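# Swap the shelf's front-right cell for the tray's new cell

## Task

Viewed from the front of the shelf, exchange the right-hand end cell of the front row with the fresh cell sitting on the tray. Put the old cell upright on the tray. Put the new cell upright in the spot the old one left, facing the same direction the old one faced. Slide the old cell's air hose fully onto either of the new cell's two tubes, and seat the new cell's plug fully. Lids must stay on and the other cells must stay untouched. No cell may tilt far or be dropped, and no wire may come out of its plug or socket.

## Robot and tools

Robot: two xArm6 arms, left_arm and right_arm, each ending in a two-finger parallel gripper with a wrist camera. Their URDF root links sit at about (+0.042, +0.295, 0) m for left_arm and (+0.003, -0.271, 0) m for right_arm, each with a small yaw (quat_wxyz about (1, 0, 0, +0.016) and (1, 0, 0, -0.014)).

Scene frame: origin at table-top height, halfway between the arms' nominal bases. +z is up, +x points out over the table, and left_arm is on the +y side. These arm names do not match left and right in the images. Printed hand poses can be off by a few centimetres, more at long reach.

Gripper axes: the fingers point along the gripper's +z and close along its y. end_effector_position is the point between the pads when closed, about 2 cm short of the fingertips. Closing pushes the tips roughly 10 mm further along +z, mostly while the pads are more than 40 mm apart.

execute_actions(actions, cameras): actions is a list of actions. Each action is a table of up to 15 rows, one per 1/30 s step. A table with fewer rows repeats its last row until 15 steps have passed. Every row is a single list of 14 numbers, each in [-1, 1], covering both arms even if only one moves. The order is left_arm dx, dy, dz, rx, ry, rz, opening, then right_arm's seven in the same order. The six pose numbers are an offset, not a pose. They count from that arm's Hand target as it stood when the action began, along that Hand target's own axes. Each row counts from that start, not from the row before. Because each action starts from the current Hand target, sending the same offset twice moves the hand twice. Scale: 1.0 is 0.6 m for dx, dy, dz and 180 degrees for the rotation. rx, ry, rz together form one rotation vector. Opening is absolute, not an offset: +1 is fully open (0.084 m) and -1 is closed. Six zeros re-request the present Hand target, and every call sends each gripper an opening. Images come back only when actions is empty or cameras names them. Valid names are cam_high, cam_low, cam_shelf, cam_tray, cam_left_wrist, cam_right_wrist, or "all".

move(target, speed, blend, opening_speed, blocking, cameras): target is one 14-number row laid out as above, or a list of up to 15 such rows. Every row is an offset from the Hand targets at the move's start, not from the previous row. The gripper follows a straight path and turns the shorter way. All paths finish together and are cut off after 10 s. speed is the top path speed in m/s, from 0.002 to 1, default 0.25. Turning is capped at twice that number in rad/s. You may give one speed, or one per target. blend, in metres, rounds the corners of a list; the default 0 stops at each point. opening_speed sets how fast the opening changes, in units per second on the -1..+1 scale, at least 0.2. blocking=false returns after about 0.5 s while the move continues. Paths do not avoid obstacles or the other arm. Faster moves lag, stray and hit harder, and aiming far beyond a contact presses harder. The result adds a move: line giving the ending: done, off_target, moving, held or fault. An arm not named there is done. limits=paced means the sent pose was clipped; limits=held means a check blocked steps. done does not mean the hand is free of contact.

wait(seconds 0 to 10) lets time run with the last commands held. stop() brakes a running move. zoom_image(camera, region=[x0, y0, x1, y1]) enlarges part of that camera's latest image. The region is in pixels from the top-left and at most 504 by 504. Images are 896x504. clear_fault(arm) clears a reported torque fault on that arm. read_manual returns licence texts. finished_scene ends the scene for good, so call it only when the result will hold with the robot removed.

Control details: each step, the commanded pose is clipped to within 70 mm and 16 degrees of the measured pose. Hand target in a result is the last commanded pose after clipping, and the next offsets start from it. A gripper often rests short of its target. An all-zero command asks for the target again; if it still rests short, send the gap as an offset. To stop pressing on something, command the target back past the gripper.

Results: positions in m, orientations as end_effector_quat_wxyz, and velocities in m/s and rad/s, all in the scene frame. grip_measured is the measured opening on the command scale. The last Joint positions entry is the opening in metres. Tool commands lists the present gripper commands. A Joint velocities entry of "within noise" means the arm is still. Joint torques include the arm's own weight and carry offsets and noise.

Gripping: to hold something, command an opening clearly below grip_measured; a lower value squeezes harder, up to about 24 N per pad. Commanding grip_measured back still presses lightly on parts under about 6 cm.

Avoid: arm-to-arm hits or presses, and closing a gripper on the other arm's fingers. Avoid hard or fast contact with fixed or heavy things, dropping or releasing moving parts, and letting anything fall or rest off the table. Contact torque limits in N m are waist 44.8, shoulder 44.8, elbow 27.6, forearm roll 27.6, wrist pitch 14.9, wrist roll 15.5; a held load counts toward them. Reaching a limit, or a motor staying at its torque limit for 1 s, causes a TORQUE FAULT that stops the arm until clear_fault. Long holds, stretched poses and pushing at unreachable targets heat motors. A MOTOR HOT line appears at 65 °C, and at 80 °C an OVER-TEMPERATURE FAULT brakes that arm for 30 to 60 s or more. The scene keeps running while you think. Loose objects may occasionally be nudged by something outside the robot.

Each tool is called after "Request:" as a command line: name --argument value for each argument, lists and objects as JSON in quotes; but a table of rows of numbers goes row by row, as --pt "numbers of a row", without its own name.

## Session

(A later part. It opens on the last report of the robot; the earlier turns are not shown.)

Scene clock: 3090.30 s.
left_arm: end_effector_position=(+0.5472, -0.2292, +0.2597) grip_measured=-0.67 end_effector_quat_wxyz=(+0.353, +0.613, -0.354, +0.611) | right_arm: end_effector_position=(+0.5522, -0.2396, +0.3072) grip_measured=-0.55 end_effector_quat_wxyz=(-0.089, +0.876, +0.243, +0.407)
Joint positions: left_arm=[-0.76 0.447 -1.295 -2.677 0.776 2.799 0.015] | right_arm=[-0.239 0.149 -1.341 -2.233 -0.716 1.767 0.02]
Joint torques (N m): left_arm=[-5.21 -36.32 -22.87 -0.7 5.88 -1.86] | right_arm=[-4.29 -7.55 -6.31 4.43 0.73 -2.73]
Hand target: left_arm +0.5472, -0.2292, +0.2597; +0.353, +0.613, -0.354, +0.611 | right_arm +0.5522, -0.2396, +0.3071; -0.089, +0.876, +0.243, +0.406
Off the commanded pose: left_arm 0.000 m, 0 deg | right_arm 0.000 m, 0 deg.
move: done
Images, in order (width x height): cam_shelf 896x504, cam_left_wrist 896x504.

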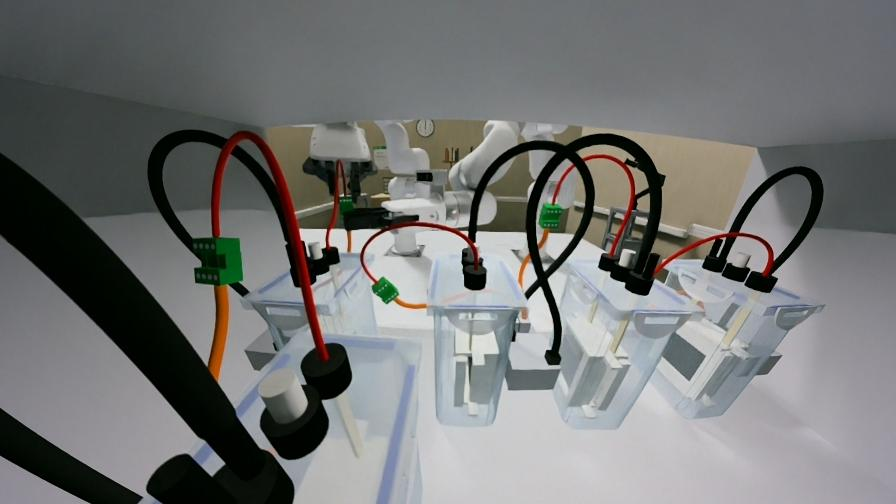

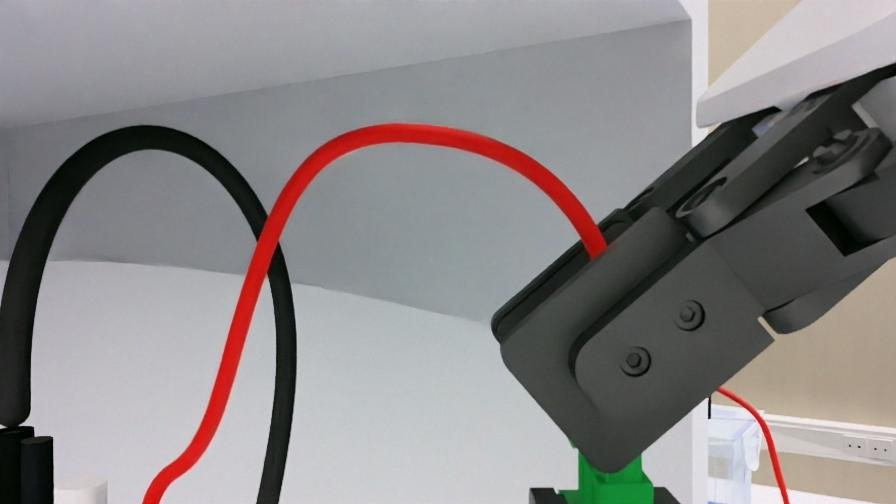

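Request:
move --target '[0,0,0,0,0,0,-1,-0.0019,0,0.0016,0,0,0,-1]' --speed 0.006

Request:
move --target '[0,0,0,0,0,0,-1,-0.0019,0,0.0016,0,0,0,-1]' --speed 0.006 --cameras '["cam_left_wrist","cam_shelf"]'

Request:
zoom_image --camera "cam_left_wrist" --region '[570, 404, 670, 504]'

Request:
zoom_image --camera "cam_shelf" --region '[335, 185, 363, 213]'

Scene clock: 3097.93 s.
left_arm: end_effector_position=(+0.5472, -0.2292, +0.2598) grip_measured=-0.67 end_effector_quat_wxyz=(+0.353, +0.613, -0.354, +0.612) | right_arm: end_effector_position=(+0.5522, -0.2396, +0.3056) grip_measured=-0.55 end_effector_quat_wxyz=(-0.089, +0.876, +0.243, +0.406)
Joint positions: left_arm=[-0.76 0.447 -1.295 -2.677 0.776 2.799 0.015] | right_arm=[-0.24 0.15 -1.337 -2.228 -0.713 1.76 0.02]
Joint torques (N m): left_arm=[-1.25 -29.64 -24.41 -0.31 4.78 -1.78] | right_arm=[-4.24 -7.21 -6.12 4.4 0.74 -2.72]
Hand target: left_arm +0.5472, -0.2292, +0.2597; +0.353, +0.613, -0.354, +0.611 | right_arm +0.5522, -0.2396, +0.3056; -0.089, +0.876, +0.243, +0.406
Off the commanded pose: left_arm 0.000 m, 0 deg | right_arm 0.000 m, 0 deg.
move: done

Scene clock: 3098.63 s.
left_arm: end_effector_position=(+0.5472, -0.2292, +0.2596) grip_measured=-0.67 end_effector_quat_wxyz=(+0.353, +0.613, -0.354, +0.611) | right_arm: end_effector_position=(+0.5522, -0.2397, +0.3042) grip_measured=-0.55 end_effector_quat_wxyz=(-0.089, +0.876, +0.243, +0.406)
Joint positions: left_arm=[-0.76 0.447 -1.295 -2.677 0.776 2.799 0.015] | right_arm=[-0.241 0.15 -1.332 -2.223 -0.71 1.753 0.02]
Joint torques (N m): left_arm=[-0.55 -32.52 -28.44 -0.28 5.25 -1.79] | right_arm=[-5.02 -4.44 -3.92 2.9 1.04 -2.79]
Hand target: left_arm +0.5472, -0.2292, +0.2597; +0.353, +0.613, -0.354, +0.611 | right_arm +0.5522, -0.2397, +0.3041; -0.089, +0.876, +0.243, +0.406
Off the commanded pose: left_arm 0.000 m, 0 deg | right_arm 0.000 m, 0 deg.
move: done
Images, in order (width x height): cam_shelf 896x504, cam_left_wrist 896x504.

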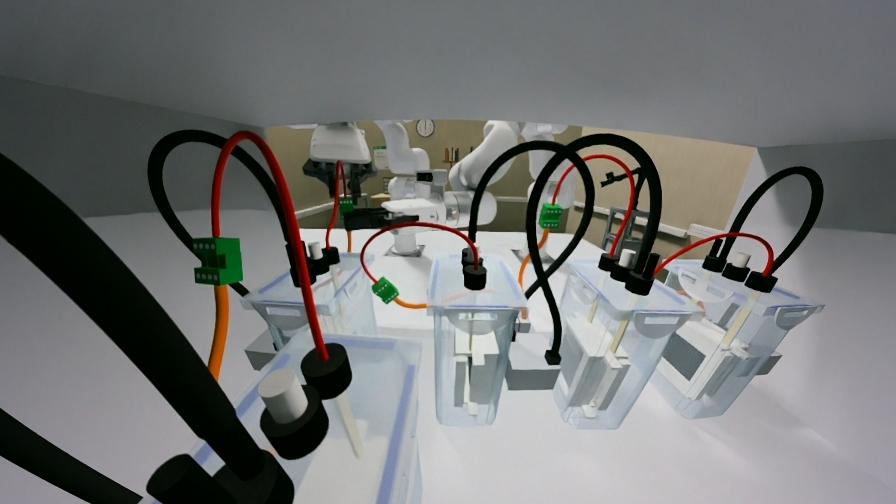

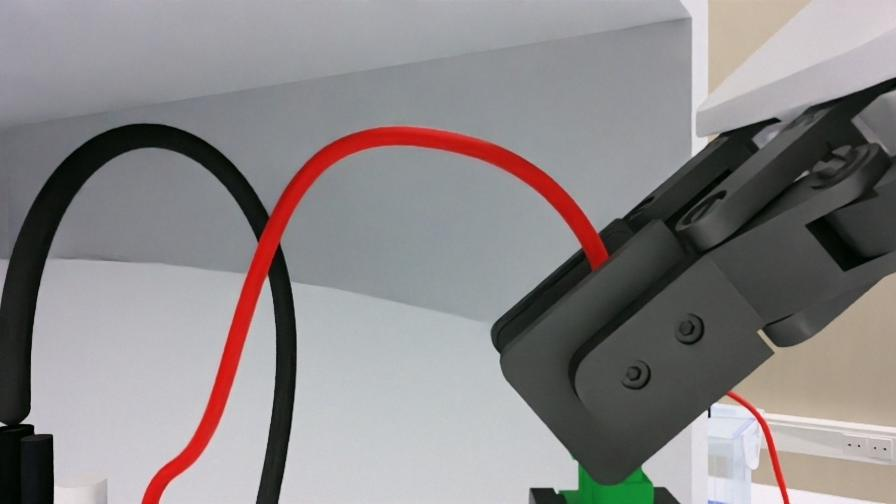

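Scaled by 5.040.

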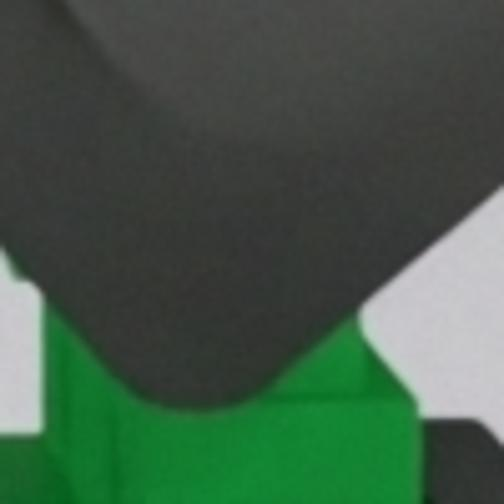

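Scaled by 18.000.

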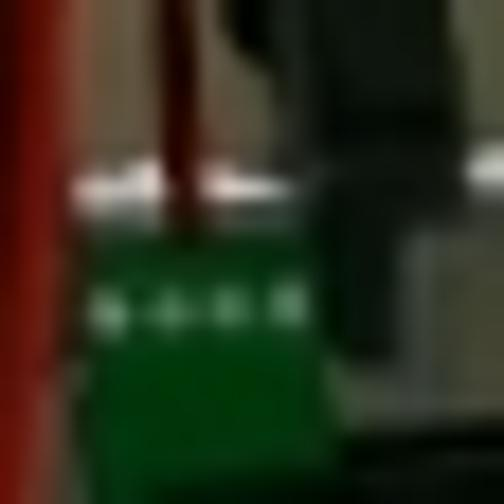

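Request:
move --target '[0,0,0,0,0,0,-1,-0.0025,0,0.0022,0,0,0,-1]' --speed 0.006

Request:
move --target '[0,0,0,0,0,0,-1,-0.0019,0,0.0016,0,0,0,-1]' --speed 0.006 --cameras '["cam_left_wrist","cam_shelf"]'

Request:
zoom_image --camera "cam_left_wrist" --region '[570, 404, 670, 504]'

Request:
zoom_image --camera "cam_shelf" --region '[335, 185, 363, 213]'

Scene clock: 3105.33 s.
left_arm: end_effector_position=(+0.5472, -0.2292, +0.2597) grip_measured=-0.67 end_effector_quat_wxyz=(+0.353, +0.613, -0.354, +0.611) | right_arm: end_effector_position=(+0.5523, -0.2398, +0.3021) grip_measured=-0.55 end_effector_quat_wxyz=(-0.089, +0.876, +0.243, +0.406)
Joint positions: left_arm=[-0.76 0.447 -1.295 -2.677 0.776 2.799 0.015] | right_arm=[-0.242 0.151 -1.326 -2.216 -0.707 1.744 0.02]
Joint torques (N m): left_arm=[2.23 -38.25 -32.24 0.07 7.95 -1.78] | right_arm=[-4.64 -3.01 -2.71 1.99 0.85 -2.65]
Hand target: left_arm +0.5472, -0.2292, +0.2597; +0.353, +0.613, -0.354, +0.611 | right_arm +0.5523, -0.2398, +0.3021; -0.089, +0.876, +0.243, +0.406
Off the commanded pose: left_arm 0.000 m, 0 deg | right_arm 0.000 m, 0 deg.
move: done

Scene clock: 3106.03 s.
left_arm: end_effector_position=(+0.5472, -0.2292, +0.2597) grip_measured=-0.67 end_effector_quat_wxyz=(+0.353, +0.613, -0.354, +0.611) | right_arm: end_effector_position=(+0.5523, -0.2398, +0.3006) grip_measured=-0.55 end_effector_quat_wxyz=(-0.089, +0.876, +0.243, +0.406)
Joint positions: left_arm=[-0.76 0.447 -1.295 -2.677 0.776 2.799 0.015] | right_arm=[-0.243 0.152 -1.321 -2.211 -0.704 1.736 0.02]
Joint torques (N m): left_arm=[1.85 -37.24 -33.54 0.11 7.88 -1.77] | right_arm=[-4.98 -3.06 -2.34 1.97 0.65 -2.93]
Hand target: left_arm +0.5472, -0.2292, +0.2597; +0.353, +0.613, -0.354, +0.611 | right_arm +0.5523, -0.2398, +0.3006; -0.089, +0.876, +0.243, +0.406
Off the commanded pose: left_arm 0.000 m, 0 deg | right_arm 0.000 m, 0 deg.
move: done
Images, in order (width x height): cam_shelf 896x504, cam_left_wrist 896x504.

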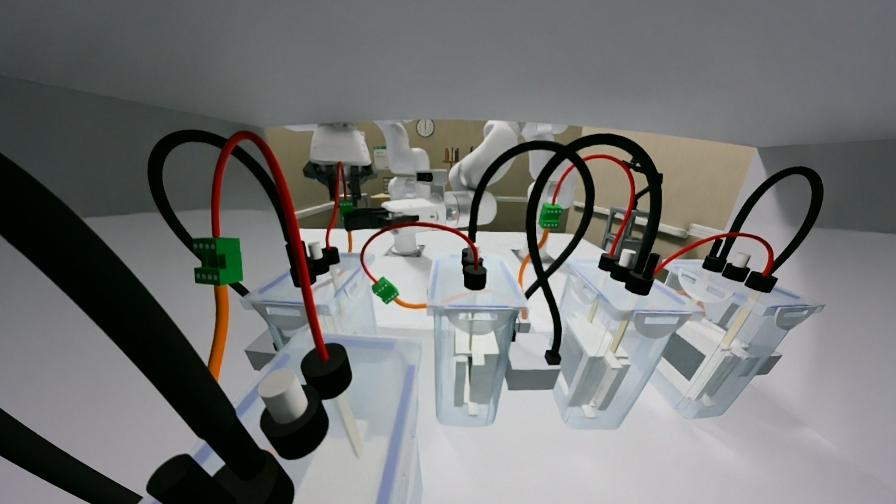

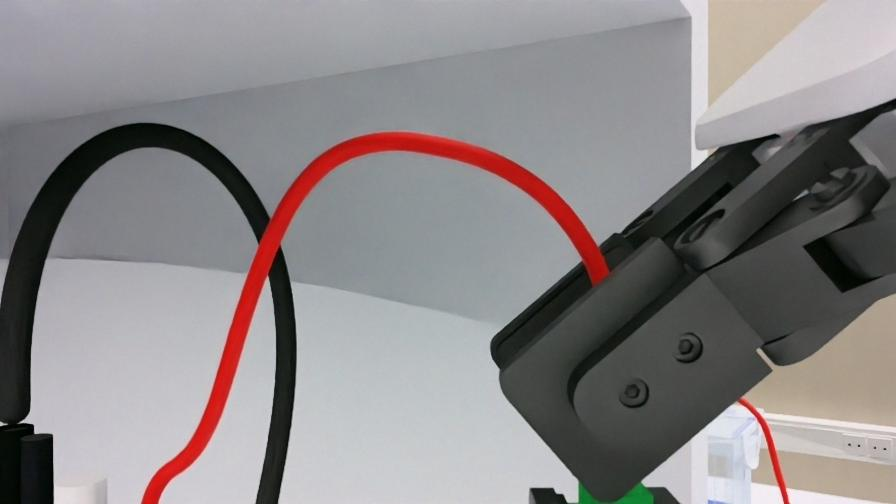

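Scaled by 5.040.

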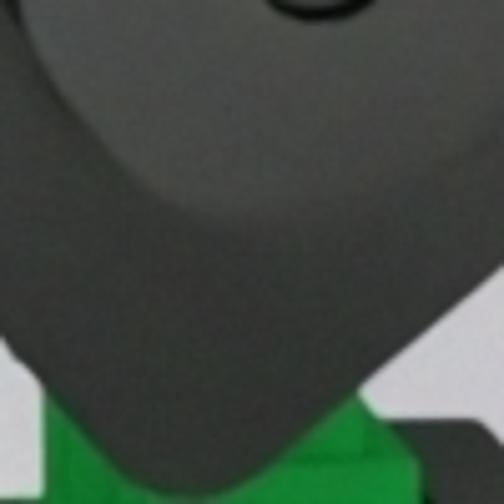

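Scaled by 18.000.

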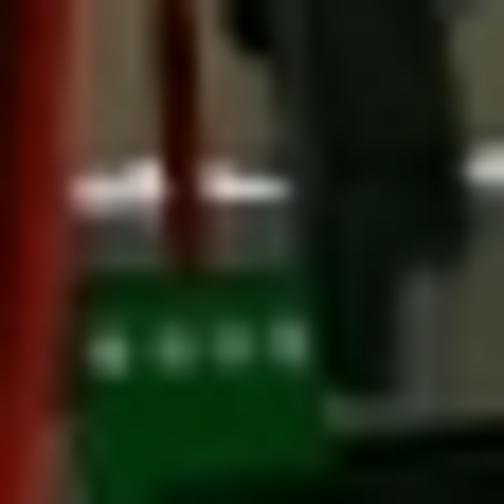

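Request:
move --pt "0 0 0 0 0 0 -1 0.0012 0 -0.0010 0 0 0 -1" --pt "0 0 0 0 0 0 -1 0.0012 0 -0.0010 0 0 0 -0.40" --speed 0.015 --opening_speed 0.25 --cameras '["cam_left_wrist","cam_shelf"]'

Request:
zoom_image --camera "cam_left_wrist" --region '[570, 404, 670, 504]'

Request:
zoom_image --camera "cam_shelf" --region '[335, 185, 363, 213]'

Scene clock: 3146.17 s.
left_arm: end_effector_position=(+0.5472, -0.2292, +0.2597) grip_measured=-0.67 end_effector_quat_wxyz=(+0.353, +0.613, -0.354, +0.612) | right_arm: end_effector_position=(+0.5523, -0.2397, +0.3016) grip_measured=-0.42 end_effector_quat_wxyz=(-0.089, +0.876, +0.243, +0.406)
Joint positions: left_arm=[-0.76 0.447 -1.295 -2.677 0.776 2.799 0.015] | right_arm=[-0.242 0.151 -1.324 -2.214 -0.706 1.741 0.026]
Joint torques (N m): left_arm=[-1.95 -21.09 -17.37 0.45 3.17 -1.71] | right_arm=[3.51 -18.56 -10.18 0.92 -0.6 2.43]
Hand target: left_arm +0.5472, -0.2292, +0.2597; +0.353, +0.613, -0.354, +0.611 | right_arm +0.5523, -0.2398, +0.3016; -0.089, +0.876, +0.243, +0.406
Off the commanded pose: left_arm 0.000 m, 0 deg | right_arm 0.000 m, 0 deg.
move: done
Images, in order (width x height): cam_shelf 896x504, cam_left_wrist 896x504.

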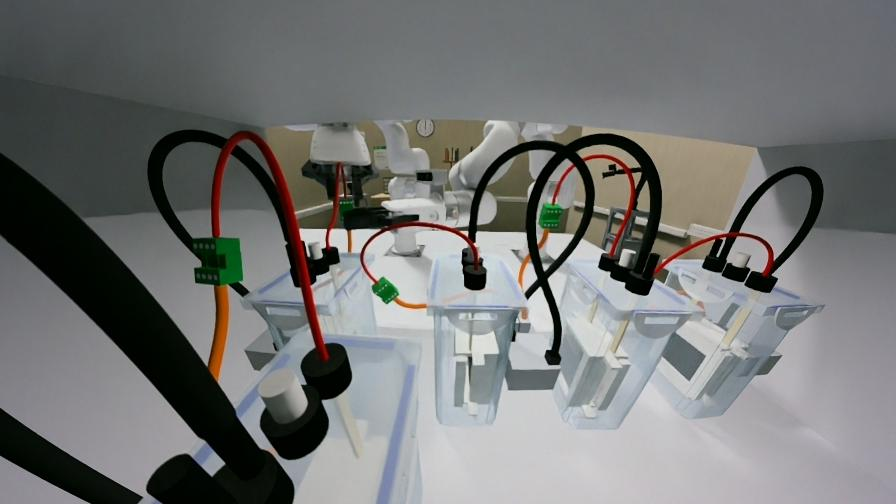

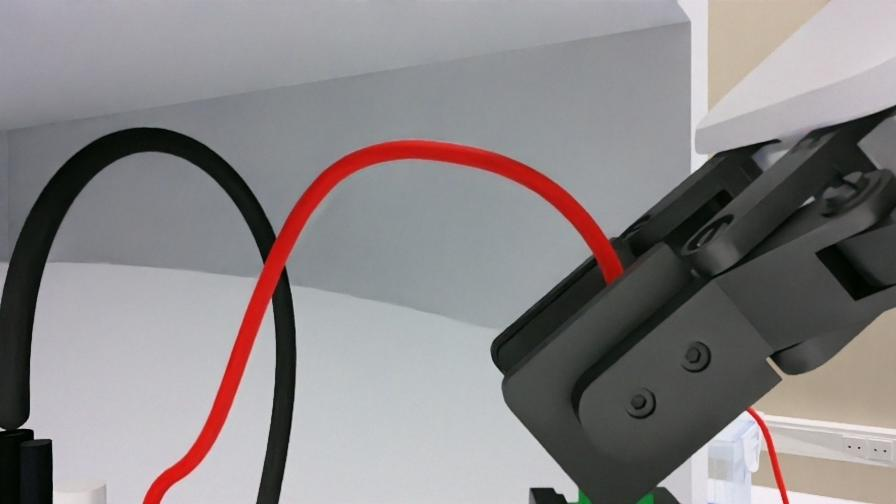

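Scaled by 5.040.

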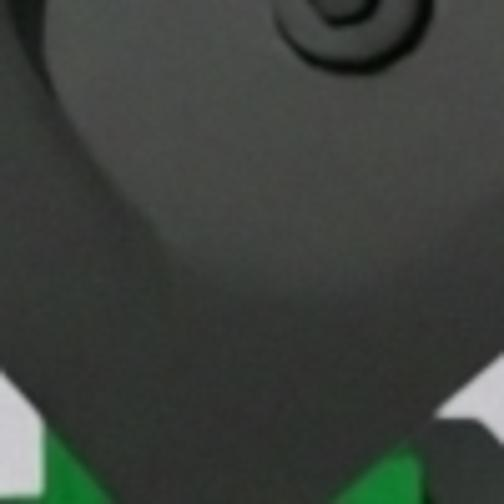

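Scaled by 18.000.

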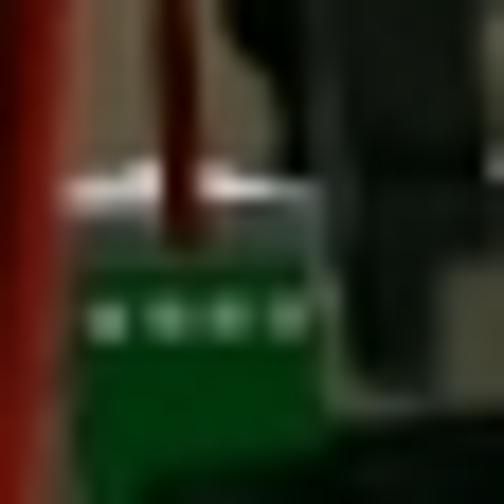

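Request:
move --target '[0,0,0,0,0,0,-1,0.0060,0,-0.0052,0,0,0,-0.40]' --speed 0.015 --cameras '["cam_left_wrist","cam_shelf"]'

Request:
zoom_image --camera "cam_left_wrist" --region '[570, 404, 670, 504]'

Request:
zoom_image --camera "cam_shelf" --region '[335, 185, 363, 213]'

Scene clock: 3151.97 s.
left_arm: end_effector_position=(+0.5472, -0.2292, +0.2597) grip_measured=-0.67 end_effector_quat_wxyz=(+0.353, +0.613, -0.354, +0.611) | right_arm: end_effector_position=(+0.5522, -0.2396, +0.3063) grip_measured=-0.42 end_effector_quat_wxyz=(-0.089, +0.876, +0.243, +0.406)
Joint positions: left_arm=[-0.76 0.447 -1.295 -2.677 0.776 2.799 0.015] | right_arm=[-0.239 0.149 -1.339 -2.231 -0.714 1.764 0.026]
Joint torques (N m): left_arm=[-3.61 -21.11 -17.51 0.84 1.51 -1.61] | right_arm=[5.74 -23.07 -14.11 -0.47 -1.39 2.61]
Hand target: left_arm +0.5472, -0.2292, +0.2597; +0.353, +0.613, -0.354, +0.611 | right_arm +0.5522, -0.2396, +0.3063; -0.089, +0.876, +0.243, +0.406
Off the commanded pose: left_arm 0.000 m, 0 deg | right_arm 0.000 m, 0 deg.
move: done
Images, in order (width x height): cam_shelf 896x504, cam_left_wrist 896x504.

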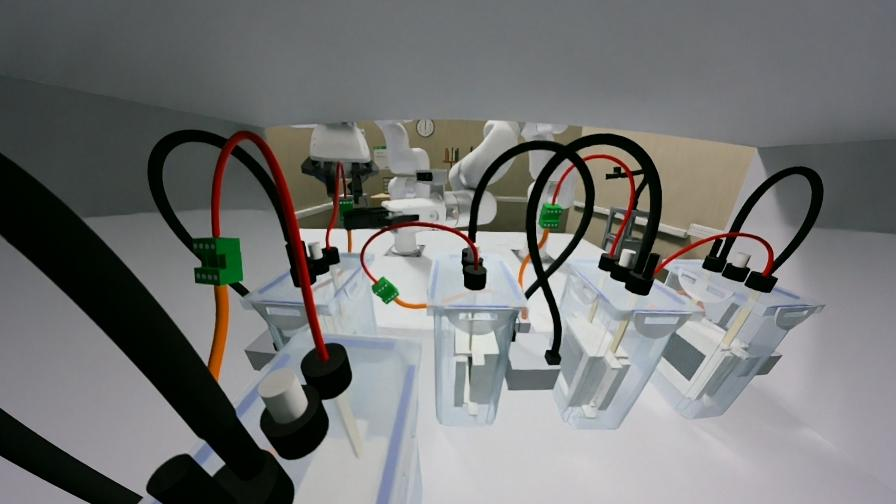

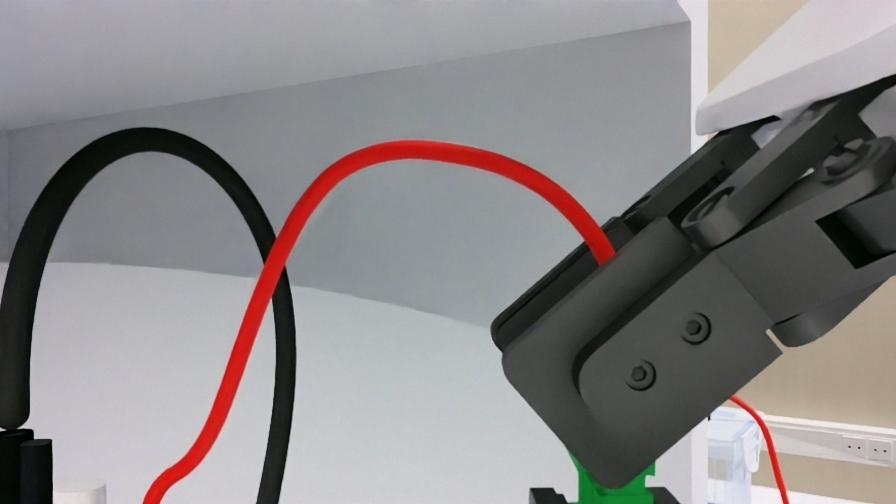

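Scaled by 5.040.

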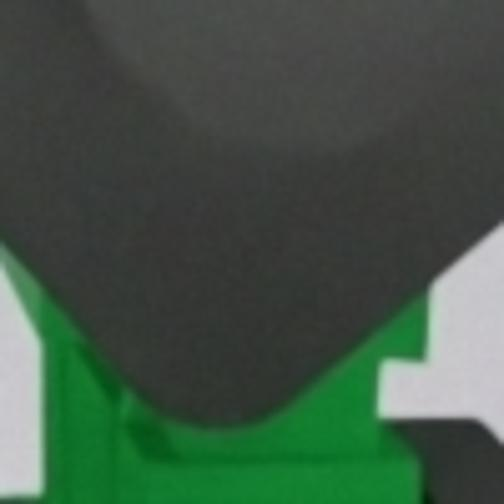

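Scaled by 18.000.

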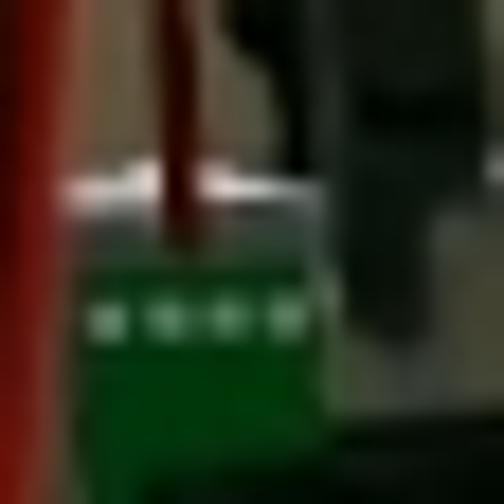

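Request:
move --pt "0 0 0 0 0 0 -1 -0.0033 0 -0.0038 0 0 0 -0.40" --pt "0 0 0 0 0 0 -1 -0.0033 0 -0.0038 0 0 0 -1" --speed 0.015 --opening_speed 0.25 --cameras '["cam_left_wrist","cam_shelf"]'

Request:
zoom_image --camera "cam_left_wrist" --region '[570, 404, 670, 504]'

Request:
zoom_image --camera "cam_shelf" --region '[335, 185, 363, 213]'

Scene clock: 3168.33 s.
left_arm: end_effector_position=(+0.5472, -0.2292, +0.2597) grip_measured=-0.67 end_effector_quat_wxyz=(+0.353, +0.613, -0.354, +0.611) | right_arm: end_effector_position=(+0.5496, -0.2411, +0.3063) grip_measured=-0.55 end_effector_quat_wxyz=(-0.089, +0.876, +0.243, +0.406)
Joint positions: left_arm=[-0.76 0.447 -1.295 -2.677 0.776 2.799 0.015] | right_arm=[-0.245 0.141 -1.327 -2.226 -0.716 1.754 0.02]
Joint torques (N m): left_arm=[-3.39 -22.54 -20.38 1.3 1.48 -1.55] | right_arm=[2.47 -21.99 -8.57 5.06 -1.35 -2.45]
Hand target: left_arm +0.5472, -0.2292, +0.2597; +0.353, +0.613, -0.354, +0.611 | right_arm +0.5496, -0.2411, +0.3063; -0.089, +0.876, +0.243, +0.406
Off the commanded pose: left_arm 0.000 m, 0 deg | right_arm 0.000 m, 0 deg.
move: done
Images, in order (width x height): cam_shelf 896x504, cam_left_wrist 896x504.

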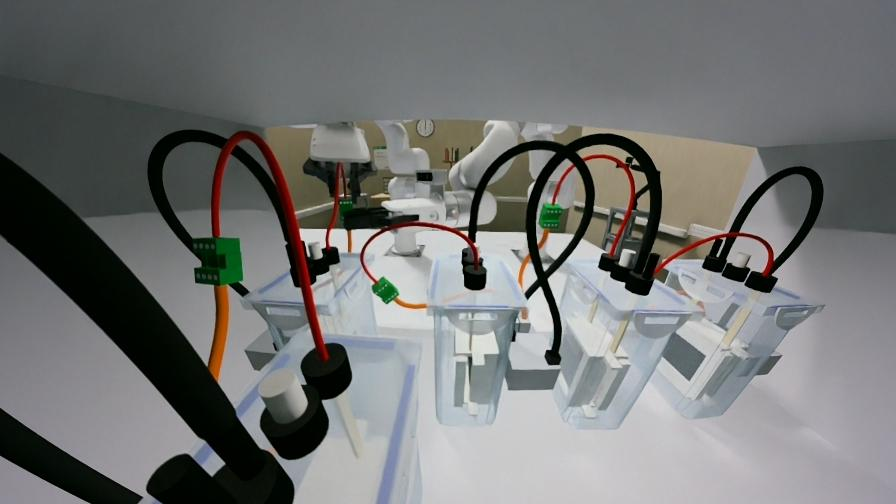

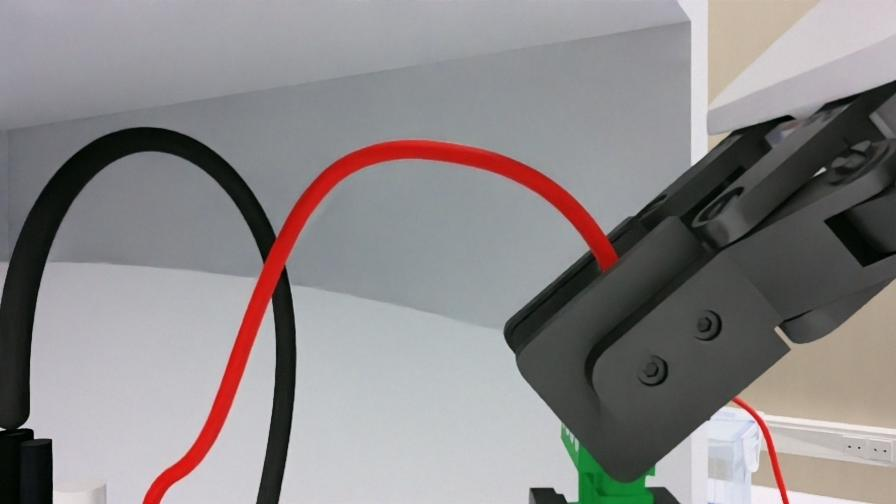

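Scaled by 5.040.

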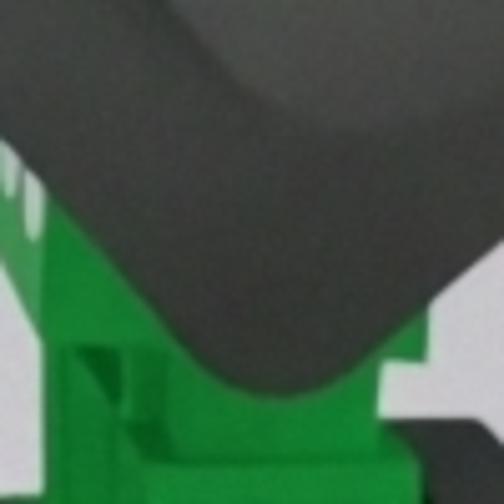

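Scaled by 18.000.

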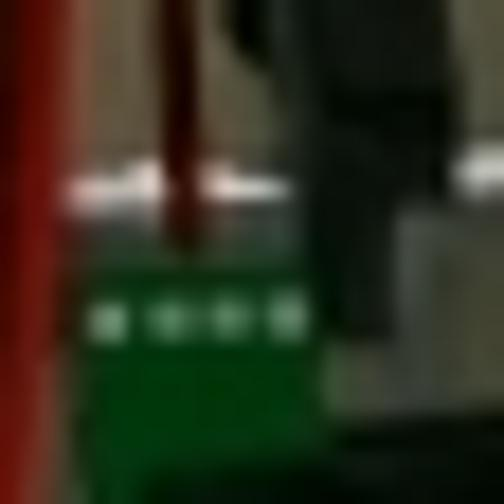

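Request:
move --pt "0 0 0 0 0 0 -1 -0.0025 0 0.0022 0 0 0 -1" --pt "0 0 0 0 0 0 -1 -0.0044 0 0.0038 0 0 0 -1" --speed 0.006 --cameras '["cam_left_wrist","cam_shelf"]'

Request:
zoom_image --camera "cam_left_wrist" --region '[570, 404, 670, 504]'

Request:
zoom_image --camera "cam_shelf" --region '[335, 185, 363, 213]'

Scene clock: 3175.07 s.
left_arm: end_effector_position=(+0.5472, -0.2291, +0.2594) grip_measured=-0.67 end_effector_quat_wxyz=(+0.353, +0.613, -0.354, +0.611) | right_arm: end_effector_position=(+0.5497, -0.2412, +0.3029) grip_measured=-0.55 end_effector_quat_wxyz=(-0.089, +0.876, +0.243, +0.407)
Joint positions: left_arm=[-0.76 0.447 -1.295 -2.677 0.775 2.799 0.015] | right_arm=[-0.247 0.143 -1.317 -2.214 -0.71 1.737 0.02]
Joint torques (N m): left_arm=[-3.55 -39.64 -34.09 0.69 7.88 -1.5] | right_arm=[-5.12 -2.15 -1.78 1.29 0.93 -2.76]
Hand target: left_arm +0.5472, -0.2292, +0.2597; +0.353, +0.613, -0.354, +0.611 | right_arm +0.5497, -0.2412, +0.3028; -0.089, +0.876, +0.243, +0.406
Off the commanded pose: left_arm 0.000 m, 0 deg | right_arm 0.000 m, 0 deg.
move: done
Images, in order (width x height): cam_shelf 896x504, cam_left_wrist 896x504.

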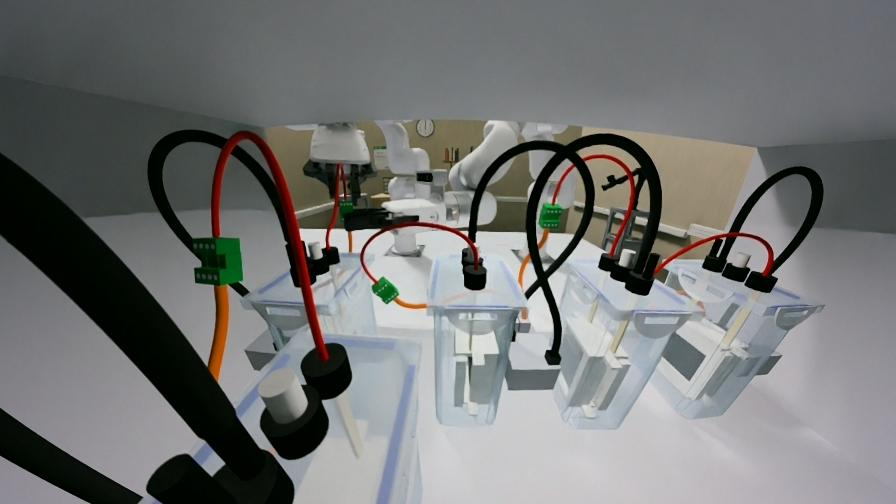

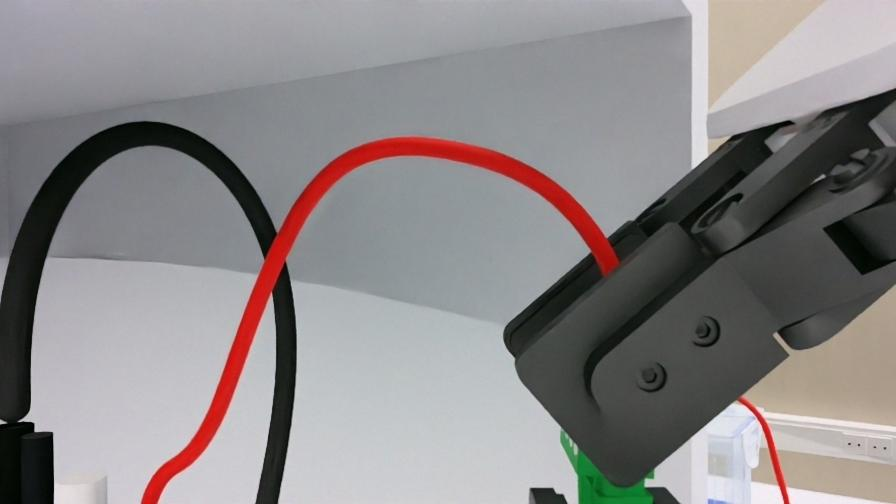

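Scaled by 5.040.

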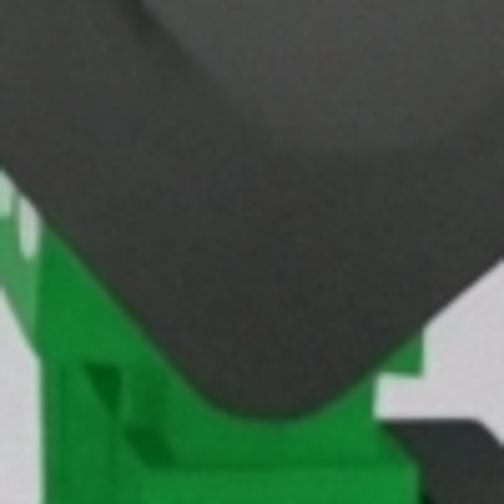

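Scaled by 18.000.

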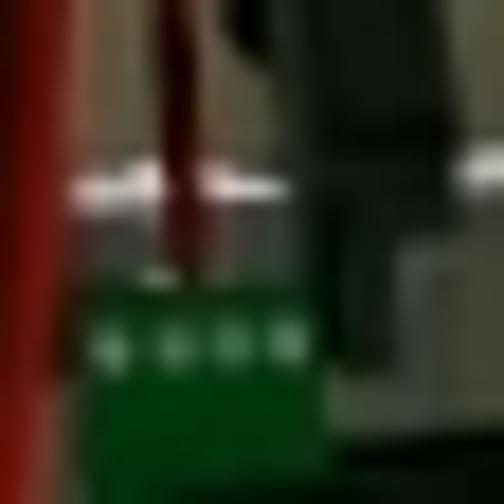

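Request:
move --target '[0,0,0,0,0,0,-1,-0.0025,0,0.0022,0,0,0,-1]' --speed 0.008 --cameras '["cam_left_wrist"]'

Request:
zoom_image --camera "cam_left_wrist" --region '[570, 404, 670, 504]'

Scene clock: 3180.57 s.
left_arm: end_effector_position=(+0.5472, -0.2292, +0.2598) grip_measured=-0.67 end_effector_quat_wxyz=(+0.353, +0.613, -0.354, +0.612) | right_arm: end_effector_position=(+0.5497, -0.2413, +0.3009) grip_measured=-0.55 end_effector_quat_wxyz=(-0.089, +0.876, +0.243, +0.406)
Joint positions: left_arm=[-0.76 0.447 -1.295 -2.677 0.776 2.799 0.015] | right_arm=[-0.248 0.144 -1.311 -2.207 -0.707 1.728 0.02]
Joint torques (N m): left_arm=[-3.44 -41.19 -34.67 -1.66 8.43 -1.46] | right_arm=[-5.08 -2.45 -2.05 1.83 0.61 -2.96]
Hand target: left_arm +0.5472, -0.2292, +0.2597; +0.353, +0.613, -0.354, +0.611 | right_arm +0.5497, -0.2413, +0.3008; -0.089, +0.876, +0.243, +0.406
Off the commanded pose: left_arm 0.000 m, 0 deg | right_arm 0.000 m, 0 deg.
move: done
Images, in order (width x height): cam_left_wrist 896x504.

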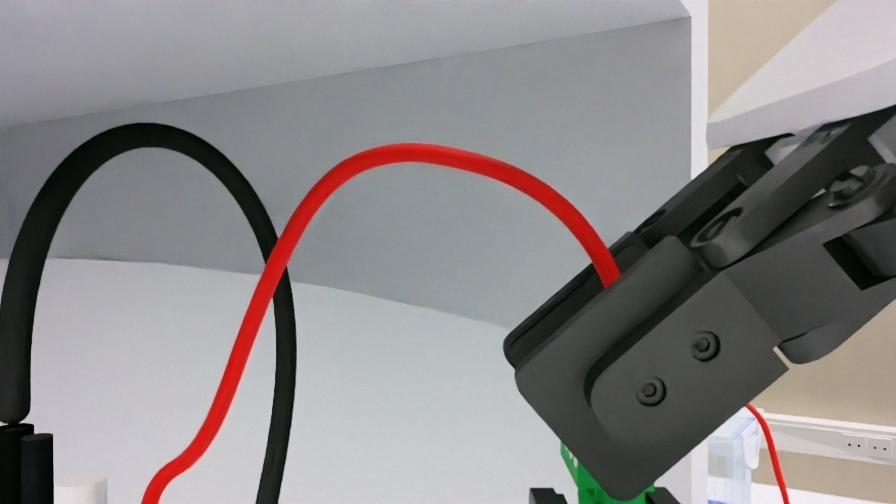

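Scaled by 5.040.

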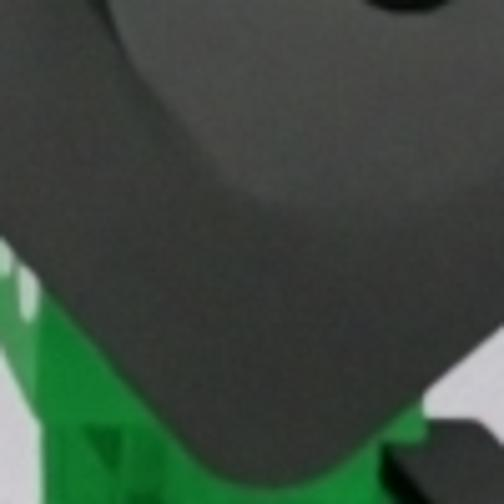

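Request:
move --pt "0 0 0 0 0 0 -1 0.0031 0 -0.0027 0 0 0 -1" --pt "-0.0417 0 0 0 0 0 -1 -0.0284 0 0.0246 0 0 0 -1" --speed 0.025 --cameras '["all"]'

Request:
zoom_image --camera "cam_left_wrist" --region '[540, 354, 740, 504]'

Request:
zoom_image --camera "cam_shelf" --region '[325, 190, 370, 235]'

Request:
zoom_image --camera "cam_low" --region '[540, 170, 640, 300]'

Scene clock: 3202.23 s.
left_arm: end_effector_position=(+0.5472, -0.2291, +0.2347) grip_measured=-0.67 end_effector_quat_wxyz=(+0.353, +0.613, -0.354, +0.611) | right_arm: end_effector_position=(+0.5502, -0.2421, +0.2783) grip_measured=-0.55 end_effector_quat_wxyz=(-0.089, +0.876, +0.243, +0.406)
Joint positions: left_arm=[-0.756 0.491 -1.285 -2.695 0.826 2.829 0.015] | right_arm=[-0.261 0.158 -1.244 -2.123 -0.671 1.612 0.02]
Joint torques (N m): left_arm=[5.95 -19.62 -13.19 -1.29 2.77 2.77] | right_arm=[-8.45 -11.45 -10.1 5.02 2.13 -3.18]
Hand target: left_arm +0.5472, -0.2291, +0.2347; +0.353, +0.613, -0.354, +0.611 | right_arm +0.5502, -0.2421, +0.2783; -0.089, +0.876, +0.243, +0.406
Off the commanded pose: left_arm 0.000 m, 0 deg | right_arm 0.000 m, 0 deg.
move: done

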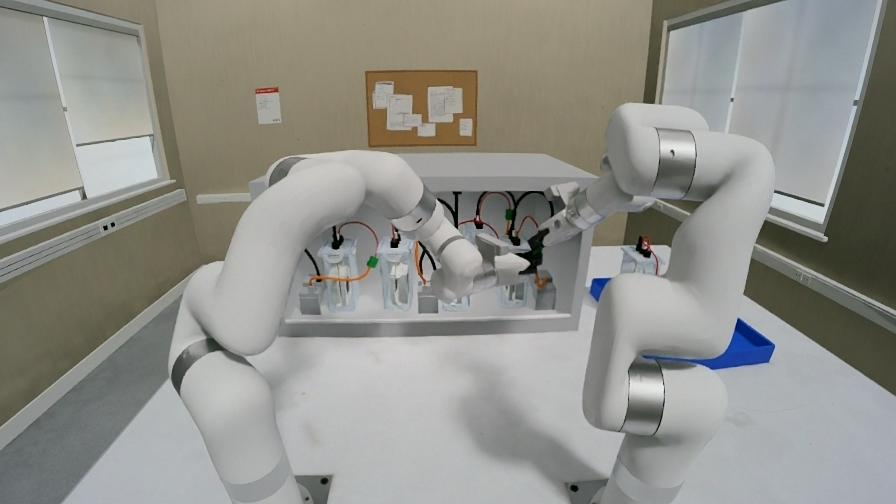

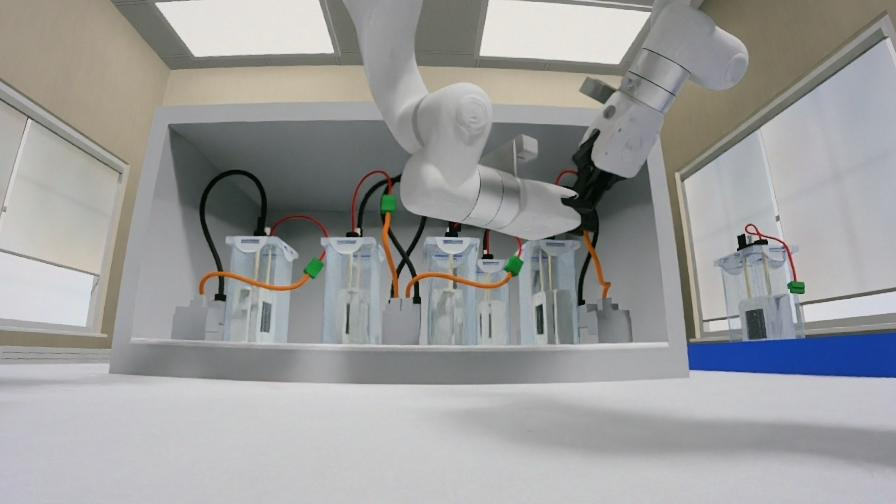

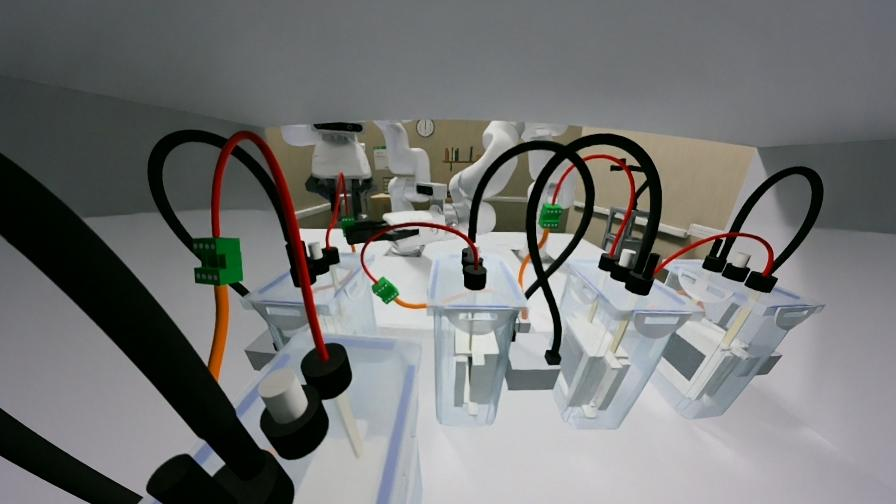

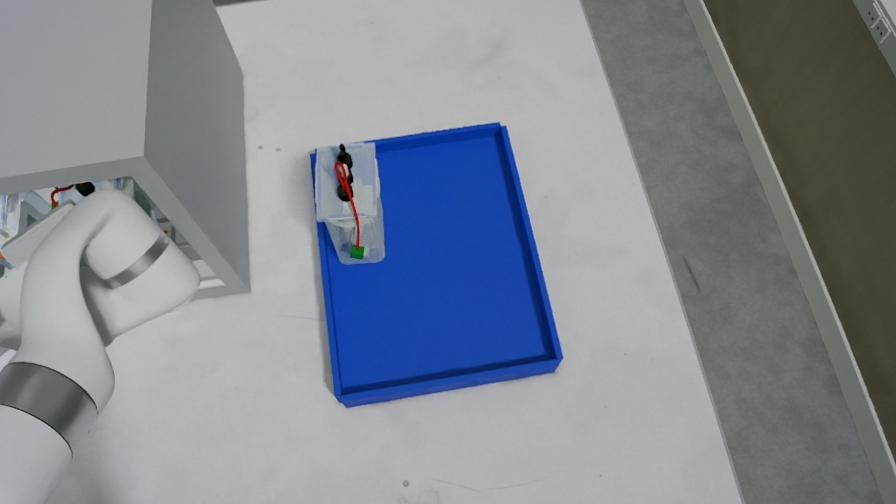

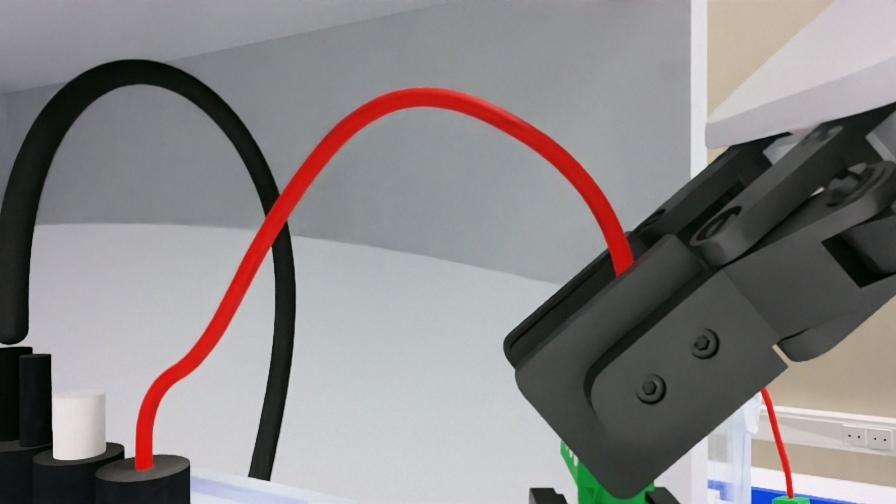

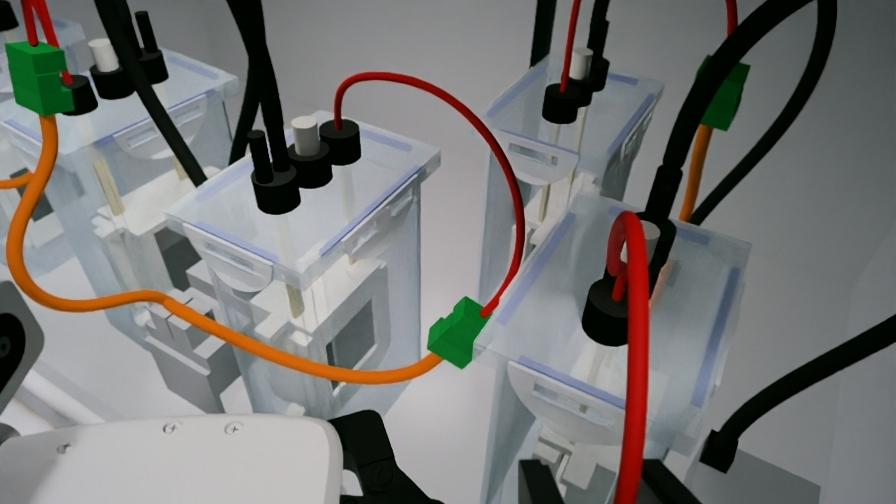

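Scaled by 2.520.

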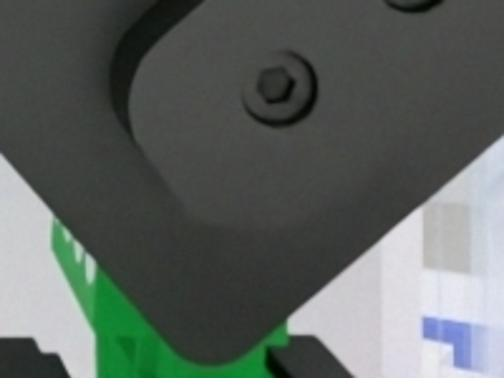

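Scaled by 11.200.

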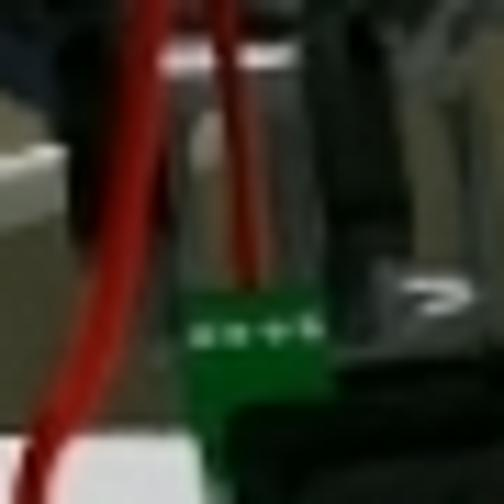

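Scaled by 3.877.

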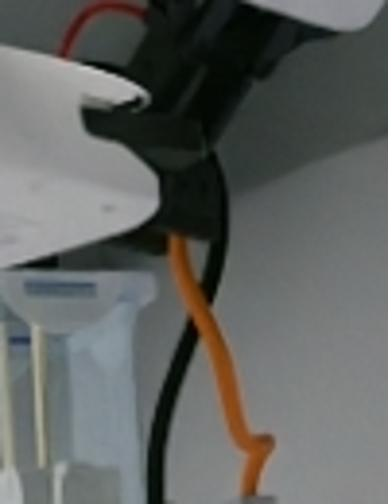

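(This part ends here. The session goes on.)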